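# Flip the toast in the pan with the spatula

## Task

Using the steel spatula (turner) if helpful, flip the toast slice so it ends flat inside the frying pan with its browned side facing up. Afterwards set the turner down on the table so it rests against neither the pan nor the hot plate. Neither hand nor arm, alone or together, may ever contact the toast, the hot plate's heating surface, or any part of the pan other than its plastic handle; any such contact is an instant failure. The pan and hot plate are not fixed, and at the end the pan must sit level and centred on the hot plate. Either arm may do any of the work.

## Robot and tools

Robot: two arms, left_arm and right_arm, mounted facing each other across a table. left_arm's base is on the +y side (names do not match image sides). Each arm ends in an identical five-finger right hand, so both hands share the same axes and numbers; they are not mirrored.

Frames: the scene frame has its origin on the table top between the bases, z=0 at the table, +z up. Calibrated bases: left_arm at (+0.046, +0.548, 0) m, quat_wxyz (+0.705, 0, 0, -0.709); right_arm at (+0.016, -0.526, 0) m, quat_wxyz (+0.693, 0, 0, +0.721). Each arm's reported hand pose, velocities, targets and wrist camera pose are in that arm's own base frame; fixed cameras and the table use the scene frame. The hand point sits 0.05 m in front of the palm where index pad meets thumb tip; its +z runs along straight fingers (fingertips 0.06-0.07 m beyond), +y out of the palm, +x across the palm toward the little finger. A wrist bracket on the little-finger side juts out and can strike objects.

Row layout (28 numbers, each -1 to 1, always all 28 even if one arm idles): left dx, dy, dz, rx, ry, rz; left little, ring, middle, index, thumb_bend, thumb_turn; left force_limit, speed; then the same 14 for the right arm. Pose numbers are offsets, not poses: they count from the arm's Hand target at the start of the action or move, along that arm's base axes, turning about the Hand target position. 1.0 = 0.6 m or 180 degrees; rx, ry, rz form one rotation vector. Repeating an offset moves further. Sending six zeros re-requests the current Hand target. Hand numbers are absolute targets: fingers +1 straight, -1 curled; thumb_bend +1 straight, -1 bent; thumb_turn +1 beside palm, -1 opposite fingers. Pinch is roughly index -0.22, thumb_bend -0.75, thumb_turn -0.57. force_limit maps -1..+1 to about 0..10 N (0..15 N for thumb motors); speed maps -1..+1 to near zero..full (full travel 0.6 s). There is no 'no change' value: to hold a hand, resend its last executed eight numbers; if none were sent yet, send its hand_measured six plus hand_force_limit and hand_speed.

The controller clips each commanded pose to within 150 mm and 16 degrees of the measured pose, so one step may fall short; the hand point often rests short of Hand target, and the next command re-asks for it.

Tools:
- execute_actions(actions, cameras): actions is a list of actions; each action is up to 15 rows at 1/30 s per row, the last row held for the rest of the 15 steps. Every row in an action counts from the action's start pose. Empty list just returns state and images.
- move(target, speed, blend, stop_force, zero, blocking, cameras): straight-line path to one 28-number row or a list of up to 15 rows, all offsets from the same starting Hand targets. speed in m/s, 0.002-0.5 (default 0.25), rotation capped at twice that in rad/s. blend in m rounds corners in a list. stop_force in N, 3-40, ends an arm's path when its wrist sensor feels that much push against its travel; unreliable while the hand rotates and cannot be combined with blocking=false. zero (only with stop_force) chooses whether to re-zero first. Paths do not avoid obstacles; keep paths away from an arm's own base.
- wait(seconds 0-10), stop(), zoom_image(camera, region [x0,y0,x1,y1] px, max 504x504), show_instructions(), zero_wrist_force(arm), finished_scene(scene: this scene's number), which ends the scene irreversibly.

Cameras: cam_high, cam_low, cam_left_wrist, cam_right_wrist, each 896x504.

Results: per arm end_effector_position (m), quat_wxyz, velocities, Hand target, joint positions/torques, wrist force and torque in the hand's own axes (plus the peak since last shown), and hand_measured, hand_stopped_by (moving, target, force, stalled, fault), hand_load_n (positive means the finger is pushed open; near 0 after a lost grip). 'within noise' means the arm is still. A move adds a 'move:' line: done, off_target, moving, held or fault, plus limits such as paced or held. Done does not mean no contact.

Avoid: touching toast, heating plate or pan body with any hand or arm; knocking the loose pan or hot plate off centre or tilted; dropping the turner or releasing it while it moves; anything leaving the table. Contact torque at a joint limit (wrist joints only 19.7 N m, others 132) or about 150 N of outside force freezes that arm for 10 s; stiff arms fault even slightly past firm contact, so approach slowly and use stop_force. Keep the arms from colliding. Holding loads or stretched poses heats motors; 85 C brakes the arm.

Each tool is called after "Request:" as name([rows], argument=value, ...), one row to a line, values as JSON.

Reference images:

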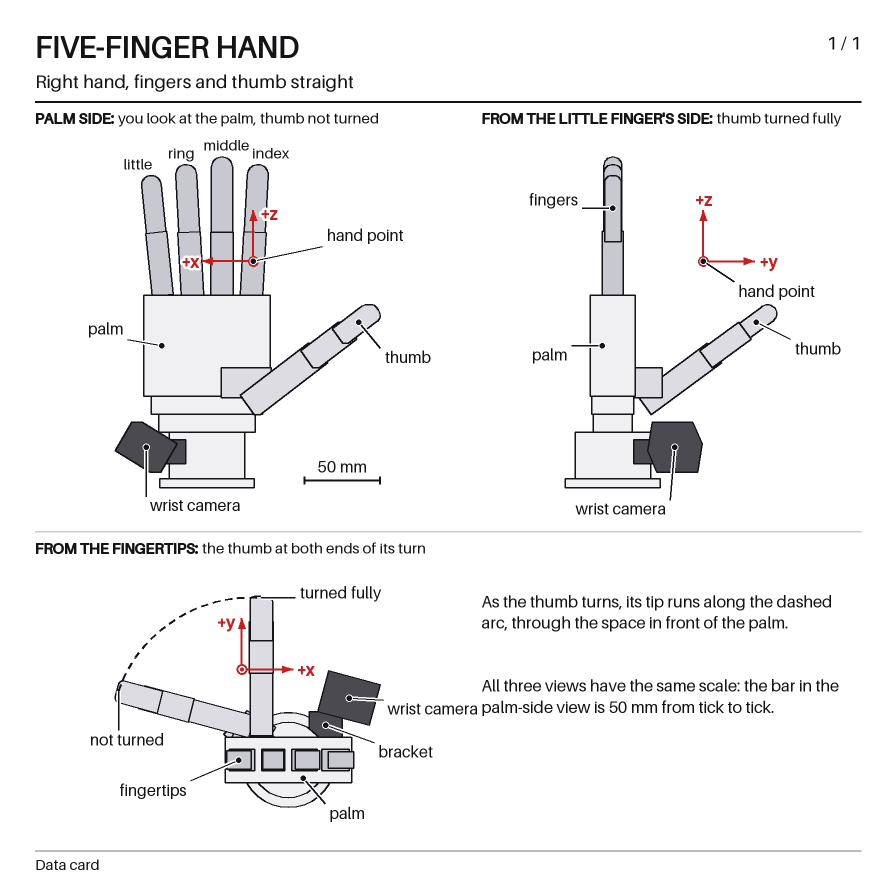

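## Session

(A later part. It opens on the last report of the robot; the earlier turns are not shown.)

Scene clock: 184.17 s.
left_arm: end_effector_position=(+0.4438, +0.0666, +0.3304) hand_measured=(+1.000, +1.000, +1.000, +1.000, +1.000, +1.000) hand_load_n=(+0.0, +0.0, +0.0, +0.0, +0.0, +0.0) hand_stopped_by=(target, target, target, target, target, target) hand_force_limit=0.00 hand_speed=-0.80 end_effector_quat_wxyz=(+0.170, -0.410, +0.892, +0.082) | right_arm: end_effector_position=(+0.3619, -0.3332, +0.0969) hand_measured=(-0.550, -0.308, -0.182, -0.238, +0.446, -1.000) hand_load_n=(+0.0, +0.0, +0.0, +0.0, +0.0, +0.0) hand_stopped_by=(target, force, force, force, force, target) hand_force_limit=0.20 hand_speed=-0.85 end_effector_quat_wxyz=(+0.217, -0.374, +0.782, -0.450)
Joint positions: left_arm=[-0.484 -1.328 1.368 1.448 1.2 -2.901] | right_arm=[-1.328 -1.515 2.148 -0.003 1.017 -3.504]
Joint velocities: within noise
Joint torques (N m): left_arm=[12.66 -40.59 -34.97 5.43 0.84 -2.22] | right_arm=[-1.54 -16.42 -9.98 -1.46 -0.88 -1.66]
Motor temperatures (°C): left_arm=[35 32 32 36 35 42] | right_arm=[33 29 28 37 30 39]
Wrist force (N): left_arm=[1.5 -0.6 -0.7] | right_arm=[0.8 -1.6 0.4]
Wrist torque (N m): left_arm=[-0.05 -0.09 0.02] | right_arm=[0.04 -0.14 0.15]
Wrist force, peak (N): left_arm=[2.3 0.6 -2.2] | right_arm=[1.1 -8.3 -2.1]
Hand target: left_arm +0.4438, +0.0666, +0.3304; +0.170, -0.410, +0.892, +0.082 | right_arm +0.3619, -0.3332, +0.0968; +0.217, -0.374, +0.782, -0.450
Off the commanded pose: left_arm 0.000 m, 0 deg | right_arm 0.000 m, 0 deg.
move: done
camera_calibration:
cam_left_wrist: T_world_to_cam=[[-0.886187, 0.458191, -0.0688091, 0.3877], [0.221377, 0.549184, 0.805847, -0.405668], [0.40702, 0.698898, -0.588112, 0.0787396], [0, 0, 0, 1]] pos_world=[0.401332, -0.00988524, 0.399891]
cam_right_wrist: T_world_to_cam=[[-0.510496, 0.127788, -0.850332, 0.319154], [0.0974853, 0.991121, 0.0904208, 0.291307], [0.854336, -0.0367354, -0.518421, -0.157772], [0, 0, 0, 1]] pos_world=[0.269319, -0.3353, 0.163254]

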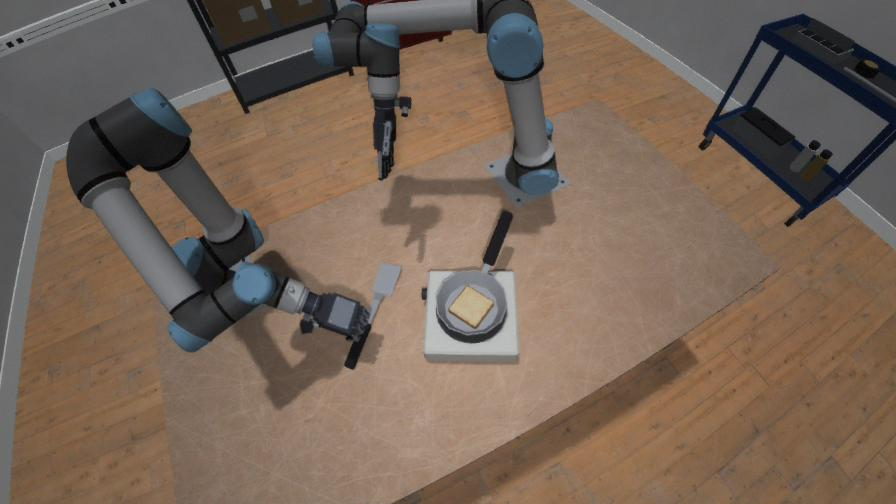

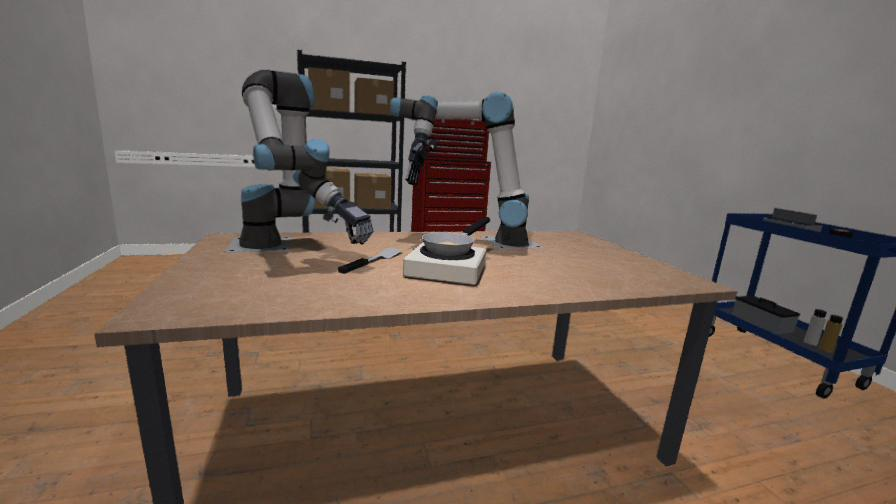

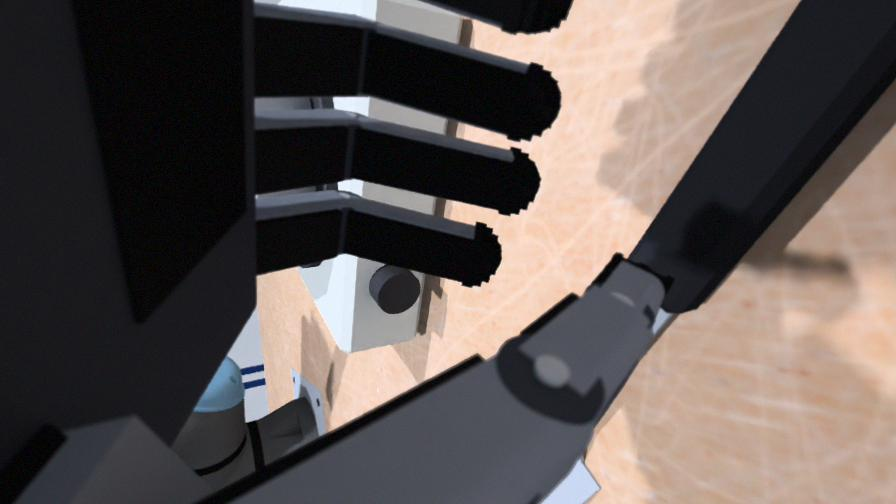

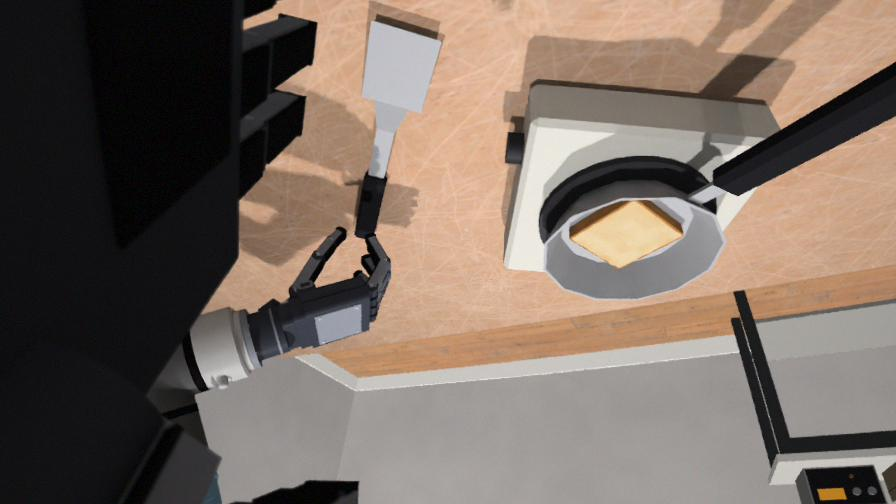

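Request:
move(target=[0,0,0,0,0,0,1,1,1,1,1,1,0,-0.8, -0.012,-0.0082,-0.07,0.0234,0.0238,-0.036,0.1,0.1,0.1,0.1,0.65,-1,-0.4,0.3], speed=0.12, cameras=[])

Request:
move(target=[0,0,0,0,0,0,1,1,1,1,1,1,0,-0.8, 0,0,-0.07,0,0,0,0.1,0.1,0.1,0.1,0.65,-1,-0.4,0.3], speed=0.02, stop_force=3, cameras=["cam_left_wrist","cam_right_wrist"])

Request:
zoom_image(camera="cam_right_wrist", region=[270, 120, 450, 300])

Scene clock: 190.73 s.
left_arm: end_effector_position=(+0.4438, +0.0666, +0.3304) hand_measured=(+1.000, +1.000, +1.000, +1.000, +1.000, +1.000) hand_load_n=(+0.0, +0.0, +0.0, +0.0, +0.0, +0.0) hand_stopped_by=(target, target, target, target, target, target) hand_force_limit=0.00 hand_speed=-0.80 end_effector_quat_wxyz=(+0.170, -0.410, +0.892, +0.082) | right_arm: end_effector_position=(+0.3548, -0.3381, +0.0549) hand_measured=(+0.100, +0.100, +0.100, +0.100, +0.650, -1.000) hand_load_n=(+0.0, +0.0, +0.0, +0.0, +0.0, +0.0) hand_stopped_by=(target, target, target, target, target, target) hand_force_limit=-0.40 hand_speed=0.30 end_effector_quat_wxyz=(+0.176, -0.337, +0.825, -0.418)
Joint positions: left_arm=[-0.484 -1.328 1.368 1.448 1.2 -2.901] | right_arm=[-1.271 -1.427 2.137 -0.021 1.183 -3.433]
Joint velocities: within noise
Joint torques (N m): left_arm=[12.44 -39.7 -34.79 5.43 0.7 -2.15] | right_arm=[-8.32 -25.81 -11.79 2.46 -0.91 -1.57]
Motor temperatures (°C): left_arm=[35 32 32 36 35 42] | right_arm=[33 29 28 37 30 39]
Wrist force (N): left_arm=[1.7 -0.8 -0.6] | right_arm=[0.7 -1.6 0.6]
Wrist torque (N m): left_arm=[-0.08 -0.12 0.03] | right_arm=[0.01 -0.11 0.20]
Wrist force, peak (N): left_arm=[2.0 -0.7 -0.7] | right_arm=[0.9 -1.9 0.3]
Hand target: left_arm +0.4438, +0.0666, +0.3304; +0.170, -0.410, +0.892, +0.082 | right_arm +0.3547, -0.3381, +0.0548; +0.176, -0.337, +0.825, -0.418
Off the commanded pose: left_arm 0.000 m, 0 deg | right_arm 0.000 m, 0 deg.
move: done
No camera images: "cameras" was empty.

Scene clock: 193.50 s.
left_arm: end_effector_position=(+0.4438, +0.0666, +0.3304) hand_measured=(+1.000, +1.000, +1.000, +1.000, +1.000, +1.000) hand_load_n=(+0.0, +0.0, +0.0, -0.5, +0.0, +0.0) hand_stopped_by=(target, target, target, target, target, target) hand_force_limit=0.00 hand_speed=-0.80 end_effector_quat_wxyz=(+0.170, -0.410, +0.892, +0.082) | right_arm: end_effector_position=(+0.3547, -0.3381, +0.0221) hand_measured=(+0.100, +0.100, +0.100, +0.100, +0.650, -1.000) hand_load_n=(+0.0, +0.0, +0.0, +0.0, +0.0, +0.0) hand_stopped_by=(target, target, target, target, target, target) hand_force_limit=-0.40 hand_speed=0.30 end_effector_quat_wxyz=(+0.176, -0.337, +0.825, -0.418)
Joint positions: left_arm=[-0.484 -1.328 1.368 1.448 1.2 -2.901] | right_arm=[-1.271 -1.364 2.172 -0.119 1.183 -3.433]
Joint velocities: within noise
Joint torques (N m): left_arm=[11.54 -39.97 -33.48 5.35 0.96 -2.1] | right_arm=[0.66 -23.25 -26.11 -1.21 0.68 -1.57]
Motor temperatures (°C): left_arm=[35 32 32 36 35 42] | right_arm=[33 29 28 37 30 39]
Wrist force (N): left_arm=[1.5 -0.6 -0.2] | right_arm=[0.2 -2.7 0.1]
Wrist torque (N m): left_arm=[-0.07 -0.11 0.02] | right_arm=[0.01 -0.09 0.14]
Wrist force, peak (N): left_arm=[2.0 -0.2 -0.8] | right_arm=[2.3 -16.8 -10.8]
Hand target: left_arm +0.4438, +0.0666, +0.3304; +0.170, -0.410, +0.892, +0.082 | right_arm +0.3547, -0.3381, +0.0221; +0.176, -0.337, +0.825, -0.418 (not the last commanded pose)
Off the commanded pose: left_arm 0.000 m, 0 deg | right_arm 0.009 m, 0 deg.
move: contact (right_arm)
camera_calibration:
cam_left_wrist: T_world_to_cam=[[-0.886187, 0.458189, -0.0688107, 0.387701], [0.221375, 0.549185, 0.805847, -0.405667], [0.40702, 0.698898, -0.588112, 0.0787398], [0, 0, 0, 1]] pos_world=[0.401332, -0.0098854, 0.399892]
cam_right_wrist: T_world_to_cam=[[-0.550906, 0.248735, -0.796639, 0.306539], [0.21735, 0.964374, 0.150801, 0.250711], [0.805768, -0.0900726, -0.585342, -0.189836], [0, 0, 0, 1]] pos_world=[0.267346, -0.335125, 0.0952743]
Images, in order (width x height): cam_left_wrist 896x504, cam_right_wrist 896x504.

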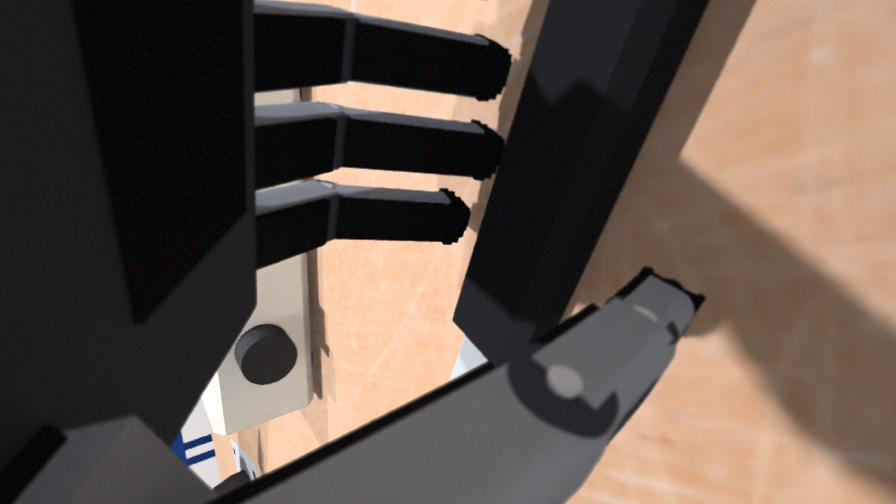

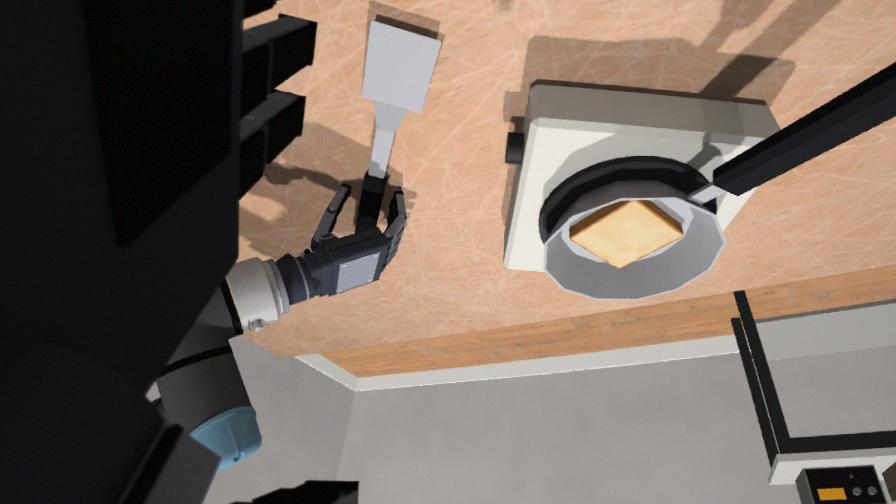

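Scaled by 2.800 from the camera's 896x504 image, which has a finer 1280x720 frame.

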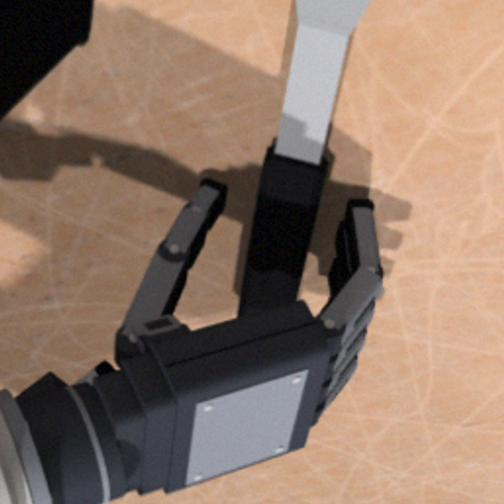

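Request:
move(target=[0,0,0,0,0,0,1,1,1,1,1,1,0,-0.8, 0,0,0.001,0,0,0,0,0,0,0,0.52,-1,-0.4,-0.4], speed=0.03, cameras=[])

Request:
move(target=[0,0,0,0,0,0,1,1,1,1,1,1,0,-0.8, 0,0,-0.03,0,0,0,0,0,0,0,0.52,-1,-0.4,-0.4], speed=0.01, stop_force=3, cameras=["cam_left_wrist","cam_right_wrist"])

Request:
zoom_image(camera="cam_right_wrist", region=[270, 120, 450, 300])

Scene clock: 195.27 s.
left_arm: end_effector_position=(+0.4438, +0.0666, +0.3304) hand_measured=(+1.000, +1.000, +1.000, +1.000, +1.000, +1.000) hand_load_n=(+0.0, +0.0, +0.0, +0.0, +0.0, +0.0) hand_stopped_by=(target, target, target, target, target, target) hand_force_limit=0.00 hand_speed=-0.80 end_effector_quat_wxyz=(+0.170, -0.410, +0.892, +0.082) | right_arm: end_effector_position=(+0.3547, -0.3381, +0.0227) hand_measured=(+0.000, +0.000, +0.000, +0.000, +0.520, -1.000) hand_load_n=(+0.0, +0.0, +0.0, +0.0, +0.0, +0.0) hand_stopped_by=(target, target, target, target, target, target) hand_force_limit=-0.40 hand_speed=-0.40 end_effector_quat_wxyz=(+0.176, -0.337, +0.825, -0.418)
Joint positions: left_arm=[-0.484 -1.328 1.368 1.448 1.2 -2.901] | right_arm=[-1.271 -1.365 2.172 -0.117 1.183 -3.433]
Joint velocities: within noise
Joint torques (N m): left_arm=[12.48 -39 -33.99 5.39 0.53 -2.13] | right_arm=[2.85 -31.74 -27.38 2.56 0.5 -1.63]
Motor temperatures (°C): left_arm=[35 32 32 36 35 42] | right_arm=[33 29 28 37 30 39]
Wrist force (N): left_arm=[1.7 -0.4 -0.7] | right_arm=[0.4 -1.4 0.6]
Wrist torque (N m): left_arm=[-0.01 -0.12 0.04] | right_arm=[0.01 -0.10 0.16]
Wrist force, peak (N): left_arm=[1.8 -0.5 -0.8] | right_arm=[0.4 -2.8 0.1]
Hand target: left_arm +0.4438, +0.0666, +0.3304; +0.170, -0.410, +0.892, +0.082 | right_arm +0.3547, -0.3381, +0.0227; +0.176, -0.337, +0.825, -0.418
Off the commanded pose: left_arm 0.000 m, 0 deg | right_arm 0.000 m, 0 deg.
move: done
No camera images: "cameras" was empty.

Scene clock: 196.50 s.
left_arm: end_effector_position=(+0.4438, +0.0666, +0.3304) hand_measured=(+1.000, +1.000, +1.000, +1.000, +1.000, +1.000) hand_load_n=(+0.0, +0.0, +0.0, +0.0, +0.0, +0.0) hand_stopped_by=(target, target, target, target, target, target) hand_force_limit=0.00 hand_speed=-0.80 end_effector_quat_wxyz=(+0.170, -0.410, +0.892, +0.082) | right_arm: end_effector_position=(+0.3547, -0.3381, +0.0208) hand_measured=(+0.000, +0.000, +0.000, +0.000, +0.520, -1.000) hand_load_n=(+0.0, +0.0, -1.0, +0.0, +0.0, +0.0) hand_stopped_by=(target, target, target, target, target, target) hand_force_limit=-0.40 hand_speed=-0.40 end_effector_quat_wxyz=(+0.176, -0.337, +0.825, -0.418)
Joint positions: left_arm=[-0.484 -1.328 1.368 1.448 1.2 -2.901] | right_arm=[-1.271 -1.361 2.174 -0.123 1.183 -3.433]
Joint velocities: within noise
Joint torques (N m): left_arm=[12.96 -39.04 -33.43 5.26 0.81 -2.07] | right_arm=[3.6 -30.74 -25.89 2.64 0.62 -1.54]
Motor temperatures (°C): left_arm=[35 32 32 36 35 42] | right_arm=[33 29 28 37 30 39]
Wrist force (N): left_arm=[1.4 -0.7 -0.5] | right_arm=[0.6 -4.5 -0.9]
Wrist torque (N m): left_arm=[-0.08 -0.09 0.01] | right_arm=[0.02 -0.07 0.10]
Wrist force, peak (N): left_arm=[2.0 -0.6 -0.7] | right_arm=[0.4 -11.8 -5.5]
Hand target: left_arm +0.4438, +0.0666, +0.3304; +0.170, -0.410, +0.892, +0.082 | right_arm +0.3547, -0.3381, +0.0208; +0.176, -0.337, +0.825, -0.418 (not the last commanded pose)
Off the commanded pose: left_arm 0.000 m, 0 deg | right_arm 0.016 m, 0 deg.
move: contact (right_arm)
camera_calibration:
cam_left_wrist: T_world_to_cam=[[-0.886187, 0.458189, -0.0688106, 0.387701], [0.221375, 0.549185, 0.805847, -0.405667], [0.40702, 0.698898, -0.588112, 0.0787398], [0, 0, 0, 1]] pos_world=[0.401332, -0.00988538, 0.399892]
cam_right_wrist: T_world_to_cam=[[-0.550885, 0.248615, -0.79669, 0.305428], [0.217317, 0.9644, 0.150684, 0.25099], [0.805791, -0.0901247, -0.585302, -0.190695], [0, 0, 0, 1]] pos_world=[0.267372, -0.335175, 0.0938973]
Images, in order (width x height): cam_left_wrist 896x504, cam_right_wrist 896x504.

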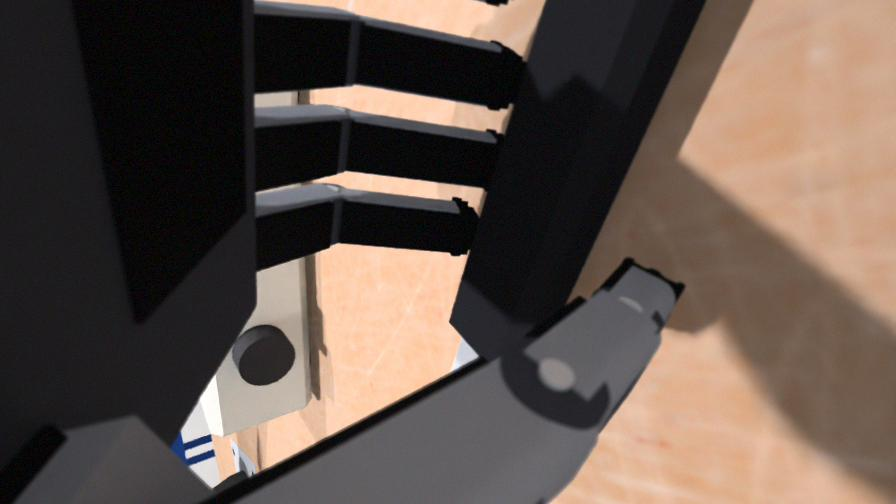

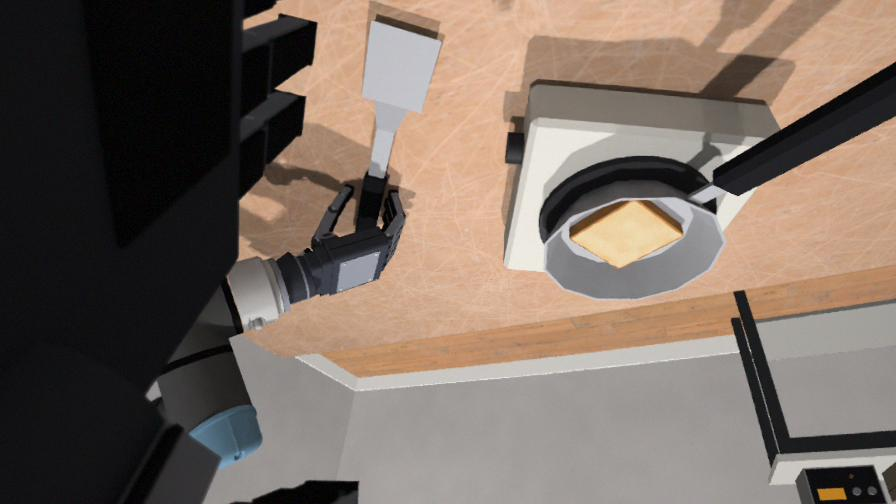

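Scaled by 2.800 from the camera's 896x504 image, which has a finer 1280x720 frame.

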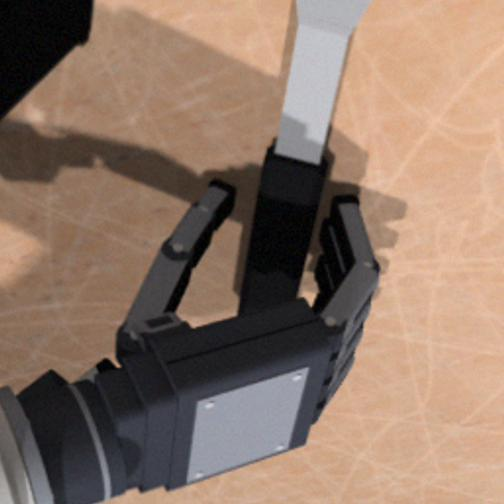

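Request:
move(target=[0,0,0,0,0,0,1,1,1,1,1,1,0,-0.8, 0,0,0.0005,0,0,0,-0.1,-0.1,-0.1,-0.1,0.5,-1,-0.7,-0.6], speed=0.03, cameras=[])

Request:
move(target=[0,0,0,0,0,0,1,1,1,1,1,1,0,-0.8, 0,0,-0.03,0,0,0,-0.1,-0.1,-0.1,-0.1,0.5,-1,-0.7,-0.6], speed=0.01, stop_force=3, cameras=["cam_left_wrist","cam_right_wrist"])

Request:
zoom_image(camera="cam_right_wrist", region=[270, 120, 450, 300])

Scene clock: 198.97 s.
left_arm: end_effector_position=(+0.4438, +0.0666, +0.3304) hand_measured=(+1.000, +1.000, +1.000, +1.000, +1.000, +1.000) hand_load_n=(+0.0, +0.0, +0.0, +0.0, +0.0, +0.0) hand_stopped_by=(target, target, target, target, target, target) hand_force_limit=0.00 hand_speed=-0.80 end_effector_quat_wxyz=(+0.170, -0.410, +0.892, +0.082) | right_arm: end_effector_position=(+0.3547, -0.3381, +0.0211) hand_measured=(-0.100, -0.100, -0.100, -0.100, +0.500, -1.000) hand_load_n=(+0.0, +0.0, +0.0, +0.0, +0.0, +0.0) hand_stopped_by=(target, target, target, target, target, target) hand_force_limit=-0.70 hand_speed=-0.60 end_effector_quat_wxyz=(+0.176, -0.337, +0.825, -0.418)
Joint positions: left_arm=[-0.484 -1.328 1.368 1.448 1.2 -2.901] | right_arm=[-1.271 -1.362 2.173 -0.122 1.183 -3.433]
Joint velocities: within noise
Joint torques (N m): left_arm=[11.74 -38.72 -33.6 5.54 0.94 -2.3] | right_arm=[3.23 -31.85 -27 2.91 0.71 -0.82]
Motor temperatures (°C): left_arm=[35 32 32 36 35 42] | right_arm=[33 29 28 37 30 39]
Wrist force (N): left_arm=[1.9 -0.4 -0.6] | right_arm=[0.4 -1.5 0.9]
Wrist torque (N m): left_arm=[-0.03 -0.16 0.05] | right_arm=[-0.01 -0.11 0.16]
Wrist force, peak (N): left_arm=[1.9 -0.9 -0.3] | right_arm=[0.7 -4.7 -0.9]
Hand target: left_arm +0.4438, +0.0666, +0.3304; +0.170, -0.410, +0.892, +0.082 | right_arm +0.3547, -0.3381, +0.0211; +0.176, -0.337, +0.825, -0.418
Off the commanded pose: left_arm 0.000 m, 0 deg | right_arm 0.000 m, 0 deg.
move: done
No camera images: "cameras" was empty.

Scene clock: 200.23 s.
left_arm: end_effector_position=(+0.4438, +0.0666, +0.3304) hand_measured=(+1.000, +1.000, +1.000, +1.000, +1.000, +1.000) hand_load_n=(+0.0, +0.0, +0.0, +0.0, +0.0, +0.0) hand_stopped_by=(target, target, target, target, target, target) hand_force_limit=0.00 hand_speed=-0.80 end_effector_quat_wxyz=(+0.170, -0.410, +0.892, +0.082) | right_arm: end_effector_position=(+0.3547, -0.3382, +0.0186) hand_measured=(-0.100, -0.100, -0.100, -0.100, +0.500, -1.000) hand_load_n=(+0.0, +0.0, -0.5, +0.0, +0.0, +0.5) hand_stopped_by=(target, target, target, target, target, target) hand_force_limit=-0.70 hand_speed=-0.60 end_effector_quat_wxyz=(+0.176, -0.337, +0.825, -0.418)
Joint positions: left_arm=[-0.484 -1.328 1.368 1.448 1.2 -2.901] | right_arm=[-1.271 -1.356 2.176 -0.13 1.183 -3.433]
Joint velocities: within noise
Joint torques (N m): left_arm=[12.36 -38.59 -32.97 5.51 0.71 -2.15] | right_arm=[3.89 -31.11 -24.86 3.26 0.67 -0.94]
Motor temperatures (°C): left_arm=[35 32 32 36 35 42] | right_arm=[33 29 28 37 30 39]
Wrist force (N): left_arm=[1.7 -0.8 -0.6] | right_arm=[0.5 -4.8 -0.8]
Wrist torque (N m): left_arm=[-0.08 -0.12 0.02] | right_arm=[0.02 -0.07 0.10]
Wrist force, peak (N): left_arm=[1.9 -0.7 -0.6] | right_arm=[0.5 -11.8 -4.5]
Hand target: left_arm +0.4438, +0.0666, +0.3304; +0.170, -0.410, +0.892, +0.082 | right_arm +0.3547, -0.3382, +0.0186; +0.176, -0.337, +0.825, -0.418 (not the last commanded pose)
Off the commanded pose: left_arm 0.000 m, 0 deg | right_arm 0.016 m, 0 deg.
move: contact (right_arm)
camera_calibration:
cam_left_wrist: T_world_to_cam=[[-0.886187, 0.458189, -0.0688106, 0.387701], [0.221375, 0.549185, 0.805847, -0.405667], [0.40702, 0.698898, -0.588112, 0.0787398], [0, 0, 0, 1]] pos_world=[0.401332, -0.00988539, 0.399892]
cam_right_wrist: T_world_to_cam=[[-0.550852, 0.248507, -0.796747, 0.303669], [0.21731, 0.964421, 0.150562, 0.251382], [0.805815, -0.0902039, -0.585256, -0.192026], [0, 0, 0, 1]] pos_world=[0.267387, -0.335223, 0.0917144]
Images, in order (width x height): cam_left_wrist 896x504, cam_right_wrist 896x504.

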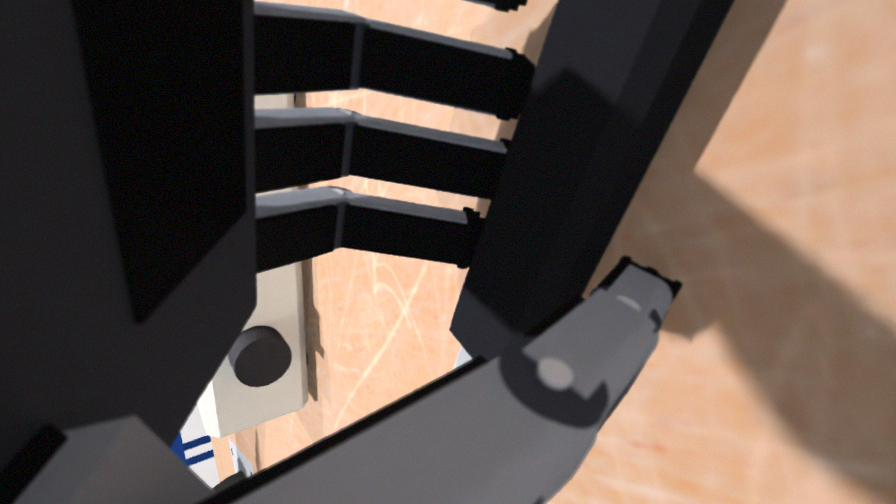

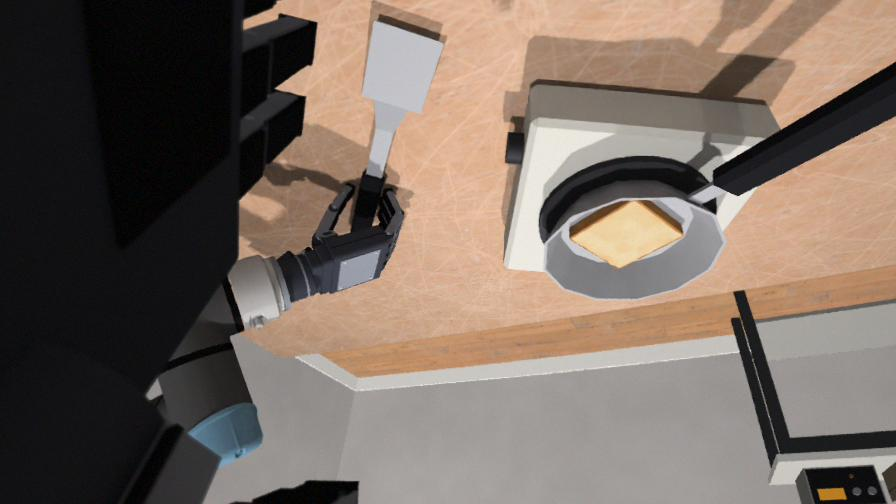

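Scaled by 2.800 from the camera's 896x504 image, which has a finer 1280x720 frame.

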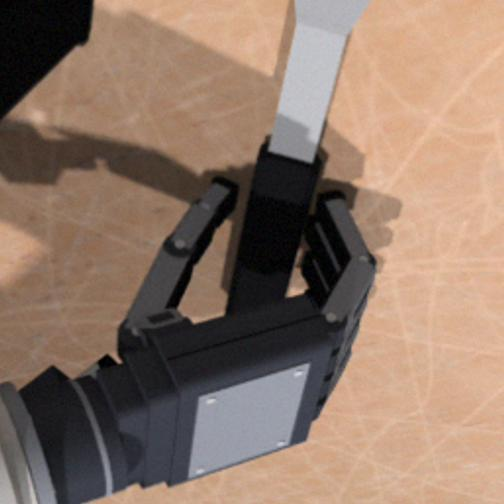

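Request:
move(target=[0,0,0,0,0,0,1,1,1,1,1,1,0,-0.8, 0,0,0.001,0,0,0,-0.5,-0.5,-0.5,-0.5,0.3,-1,-0.3,-0.75], speed=0.03, cameras=["cam_left_wrist","cam_right_wrist"])

Request:
zoom_image(camera="cam_right_wrist", region=[270, 120, 450, 300])

Scene clock: 202.33 s.
left_arm: end_effector_position=(+0.4438, +0.0666, +0.3304) hand_measured=(+1.000, +1.000, +1.000, +1.000, +1.000, +1.000) hand_load_n=(+0.0, +0.0, +0.0, +0.0, -0.5, +0.0) hand_stopped_by=(target, target, target, target, target, target) hand_force_limit=0.00 hand_speed=-0.80 end_effector_quat_wxyz=(+0.170, -0.410, +0.892, +0.082) | right_arm: end_effector_position=(+0.3547, -0.3382, +0.0192) hand_measured=(-0.500, -0.250, -0.180, -0.208, +0.456, -1.000) hand_load_n=(+0.0, +4.0, +3.5, +2.0, +9.0, -0.5) hand_stopped_by=(target, force, force, force, force, target) hand_force_limit=-0.30 hand_speed=-0.75 end_effector_quat_wxyz=(+0.176, -0.337, +0.825, -0.418)
Joint positions: left_arm=[-0.484 -1.328 1.368 1.448 1.2 -2.901] | right_arm=[-1.271 -1.358 2.175 -0.128 1.183 -3.433]
Joint velocities: within noise
Joint torques (N m): left_arm=[10.82 -39.58 -32.29 5.45 0.74 -2.08] | right_arm=[3.1 -29.07 -25.49 0.9 0.88 -0.94]
Motor temperatures (°C): left_arm=[35 32 32 36 35 42] | right_arm=[33 29 28 37 30 39]
Wrist force (N): left_arm=[1.6 -0.7 -0.7] | right_arm=[0.3 -1.1 0.7]
Wrist torque (N m): left_arm=[-0.07 -0.11 0.01] | right_arm=[-0.04 -0.14 0.18]
Wrist force, peak (N): left_arm=[1.9 -0.9 -0.5] | right_arm=[0.7 -5.0 -1.0]
Hand target: left_arm +0.4438, +0.0666, +0.3304; +0.170, -0.410, +0.892, +0.082 | right_arm +0.3547, -0.3382, +0.0192; +0.176, -0.337, +0.825, -0.418
Off the commanded pose: left_arm 0.000 m, 0 deg | right_arm 0.000 m, 0 deg.
move: done
camera_calibration:
cam_left_wrist: T_world_to_cam=[[-0.886187, 0.458189, -0.0688105, 0.387701], [0.221375, 0.549185, 0.805847, -0.405667], [0.40702, 0.698898, -0.588112, 0.07874], [0, 0, 0, 1]] pos_world=[0.401332, -0.00988541, 0.399892]
cam_right_wrist: T_world_to_cam=[[-0.550848, 0.248494, -0.796754, 0.304153], [0.21731, 0.964423, 0.150547, 0.251293], [0.805818, -0.0902135, -0.585251, -0.191672], [0, 0, 0, 1]] pos_world=[0.267387, -0.335225, 0.0923273]
Images, in order (width x height): cam_left_wrist 896x504, cam_right_wrist 896x504.

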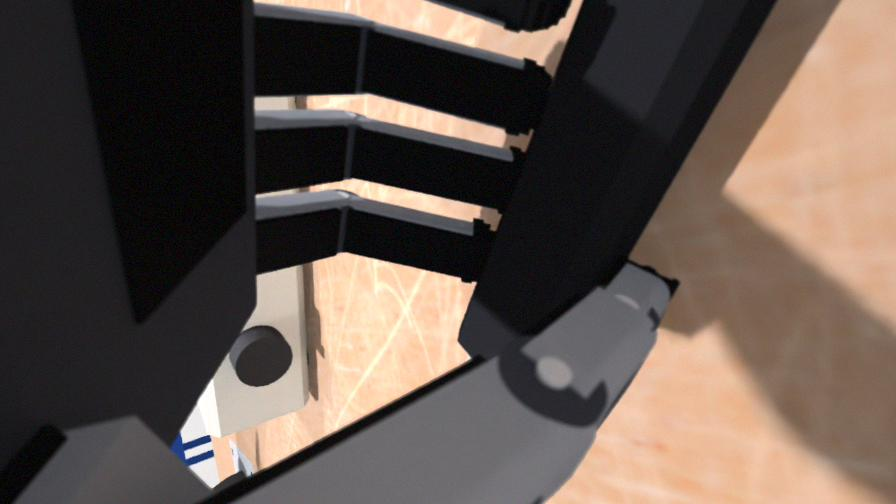

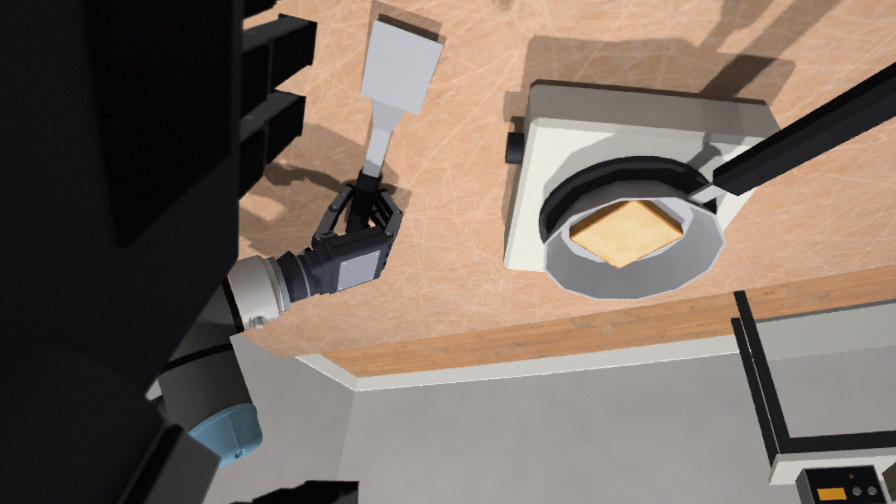

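Scaled by 2.800 from the camera's 896x504 image, which has a finer 1280x720 frame.

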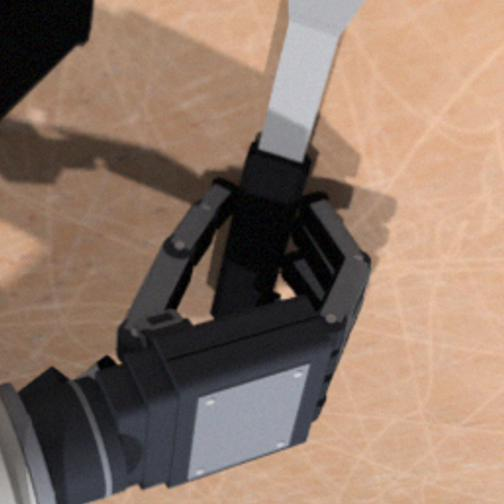

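Request:
move(target=[0,0,0,0,0,0,1,1,1,1,1,1,0,-0.8, 0,0,0,0,0,0,-0.5,-0.42,-0.38,-0.4,0.25,-1,0.3,-0.85], speed=0.03, cameras=[])

Request:
move(target=[0,0,0,0,0,0,1,1,1,1,1,1,0,-0.8, 0,0,0.02,0,0,0,-0.5,-0.42,-0.38,-0.4,0.25,-1,0.3,-0.85], speed=0.03)

Request:
zoom_image(camera="cam_right_wrist", region=[270, 120, 450, 300])

Scene clock: 203.93 s.
left_arm: end_effector_position=(+0.4438, +0.0666, +0.3304) hand_measured=(+1.000, +1.000, +1.000, +1.000, +1.000, +1.000) hand_load_n=(+0.0, +0.0, +0.0, +0.0, +0.0, +0.0) hand_stopped_by=(target, target, target, target, target, target) hand_force_limit=0.00 hand_speed=-0.80 end_effector_quat_wxyz=(+0.170, -0.410, +0.892, +0.082) | right_arm: end_effector_position=(+0.3547, -0.3382, +0.0192) hand_measured=(-0.500, -0.282, -0.196, -0.240, +0.462, -1.000) hand_load_n=(+0.0, +7.5, +1.5, +8.0, +18.0, +1.0) hand_stopped_by=(target, force, force, force, force, target) hand_force_limit=0.30 hand_speed=-0.85 end_effector_quat_wxyz=(+0.176, -0.337, +0.825, -0.418)
Joint positions: left_arm=[-0.484 -1.328 1.368 1.448 1.2 -2.901] | right_arm=[-1.271 -1.358 2.175 -0.128 1.183 -3.433]
Joint velocities: within noise
Joint torques (N m): left_arm=[11.99 -37.83 -32.7 5.39 0.87 -2.03] | right_arm=[1.84 -24.41 -21.52 -0.44 0.84 -0.97]
Motor temperatures (°C): left_arm=[35 32 32 36 35 42] | right_arm=[33 29 28 37 30 39]
Wrist force (N): left_arm=[1.9 -0.4 -0.6] | right_arm=[0.3 -3.6 -0.5]
Wrist torque (N m): left_arm=[-0.03 -0.16 0.05] | right_arm=[-0.14 -0.13 0.21]
Wrist force, peak (N): left_arm=[1.9 -0.4 -0.6] | right_arm=[0.6 -4.3 -0.3]
Hand target: left_arm +0.4438, +0.0666, +0.3304; +0.170, -0.410, +0.892, +0.082 | right_arm +0.3547, -0.3382, +0.0192; +0.176, -0.337, +0.825, -0.418
Off the commanded pose: left_arm 0.000 m, 0 deg | right_arm 0.000 m, 0 deg.
move: done
No camera images: "cameras" was empty.

Scene clock: 204.70 s.
left_arm: end_effector_position=(+0.4438, +0.0666, +0.3304) hand_measured=(+1.000, +1.000, +1.000, +1.000, +1.000, +1.000) hand_load_n=(+0.0, +0.0, +0.0, +0.0, -0.5, +0.0) hand_stopped_by=(target, target, target, target, target, target) hand_force_limit=0.00 hand_speed=-0.80 end_effector_quat_wxyz=(+0.170, -0.410, +0.892, +0.082) | right_arm: end_effector_position=(+0.3547, -0.3383, +0.0313) hand_measured=(-0.500, -0.282, -0.196, -0.240, +0.462, -1.000) hand_load_n=(+0.0, +2.0, +1.5, +10.0, +19.0, +2.5) hand_stopped_by=(target, force, force, force, force, target) hand_force_limit=0.30 hand_speed=-0.85 end_effector_quat_wxyz=(+0.176, -0.337, +0.825, -0.418) end_effector_velocity=(+0.000, -0.002, -0.001) end_effector_angular_velocity=(-0.003, -0.001, -0.002)
Joint positions: left_arm=[-0.484 -1.328 1.368 1.448 1.2 -2.901] | right_arm=[-1.271 -1.382 2.163 -0.092 1.183 -3.433]
Joint velocities: left_arm=[within noise] | right_arm=[-0.001 0.002 0 -0.005 0.001 0.001]
Joint torques (N m): left_arm=[11.7 -39.74 -33.3 5.27 0.96 -2.27] | right_arm=[3.57 -23.64 -13.42 -1.07 0.69 0.06]
Motor temperatures (°C): left_arm=[35 32 32 36 35 42] | right_arm=[33 29 28 37 30 39]
Wrist force (N): left_arm=[1.5 -0.4 -0.3] | right_arm=[0.4 -0.1 2.0]
Wrist torque (N m): left_arm=[-0.04 -0.10 0.02] | right_arm=[0.00 -0.01 0.03]
Wrist force, peak (N): left_arm=[1.8 -0.7 -0.7] | right_arm=[0.3 -3.6 -0.4]
Hand target: left_arm +0.4438, +0.0666, +0.3304; +0.170, -0.410, +0.892, +0.082 | right_arm +0.3547, -0.3382, +0.0312; +0.176, -0.337, +0.825, -0.418
Off the commanded pose: left_arm 0.000 m, 0 deg | right_arm 0.000 m, 0 deg.
move: done
camera_calibration:
cam_left_wrist: T_world_to_cam=[[-0.886187, 0.458189, -0.0688106, 0.387701], [0.221375, 0.549185, 0.805847, -0.405667], [0.40702, 0.698898, -0.588112, 0.0787399], [0, 0, 0, 1]] pos_world=[0.401332, -0.0098854, 0.399892]
cam_right_wrist: T_world_to_cam=[[-0.550817, 0.24838, -0.796811, 0.313786], [0.217299, 0.964445, 0.15042, 0.249557], [0.805842, -0.0902923, -0.585206, -0.184653], [0, 0, 0, 1]] pos_world=[0.267411, -0.335295, 0.10443]

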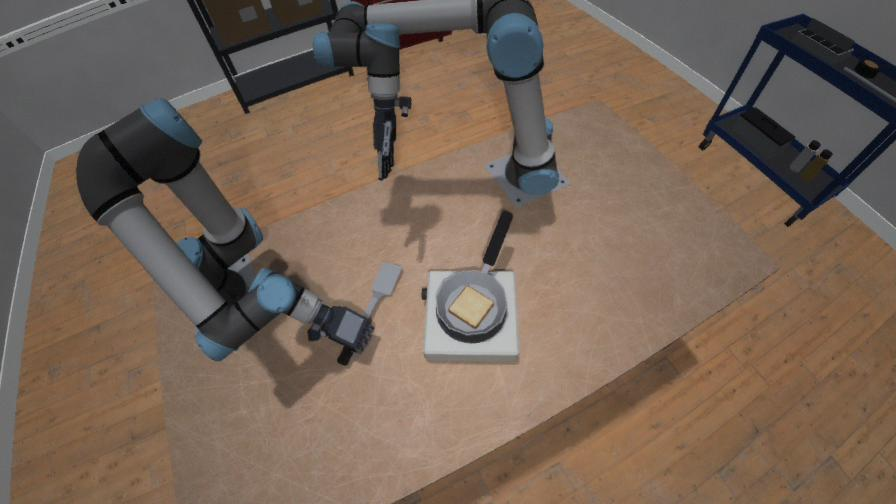

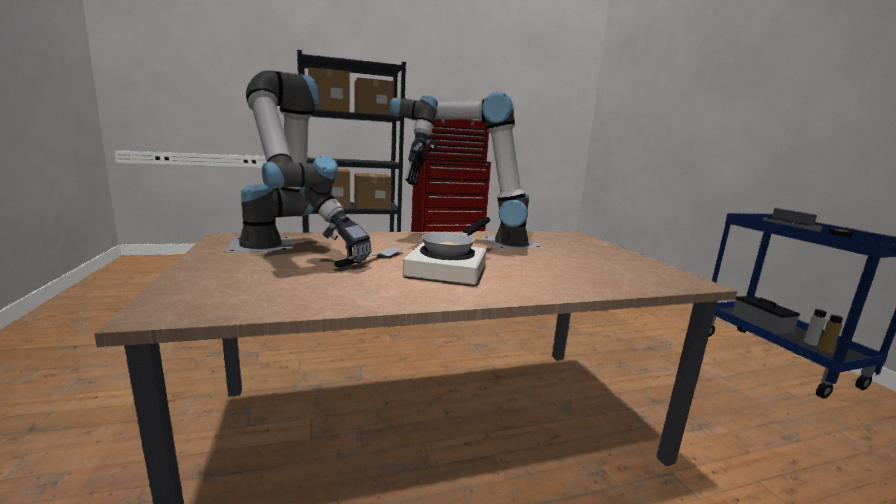

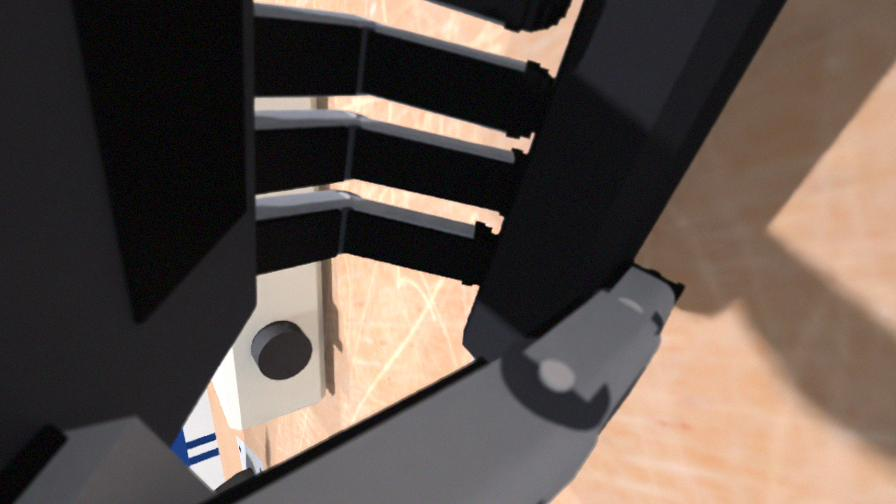

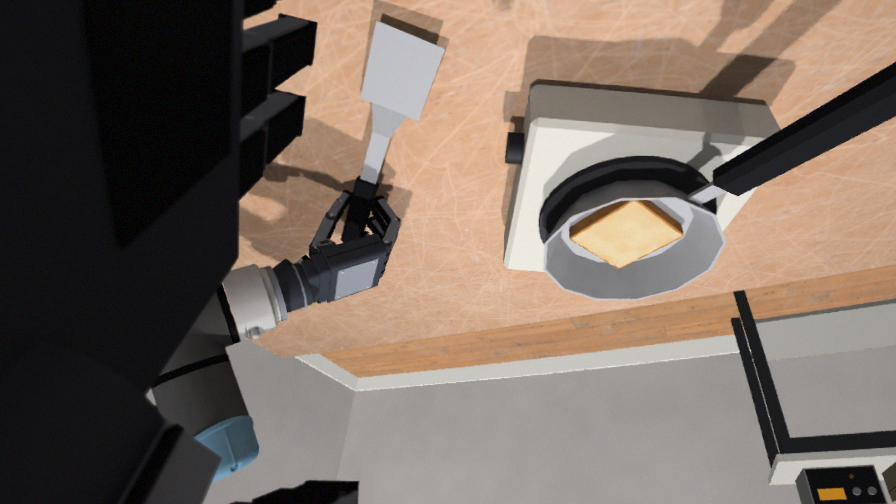

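Scaled by 2.800 from the camera's 896x504 image, which has a finer 1280x720 frame.

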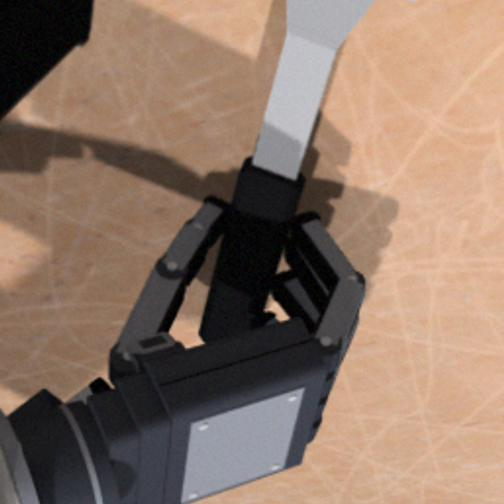

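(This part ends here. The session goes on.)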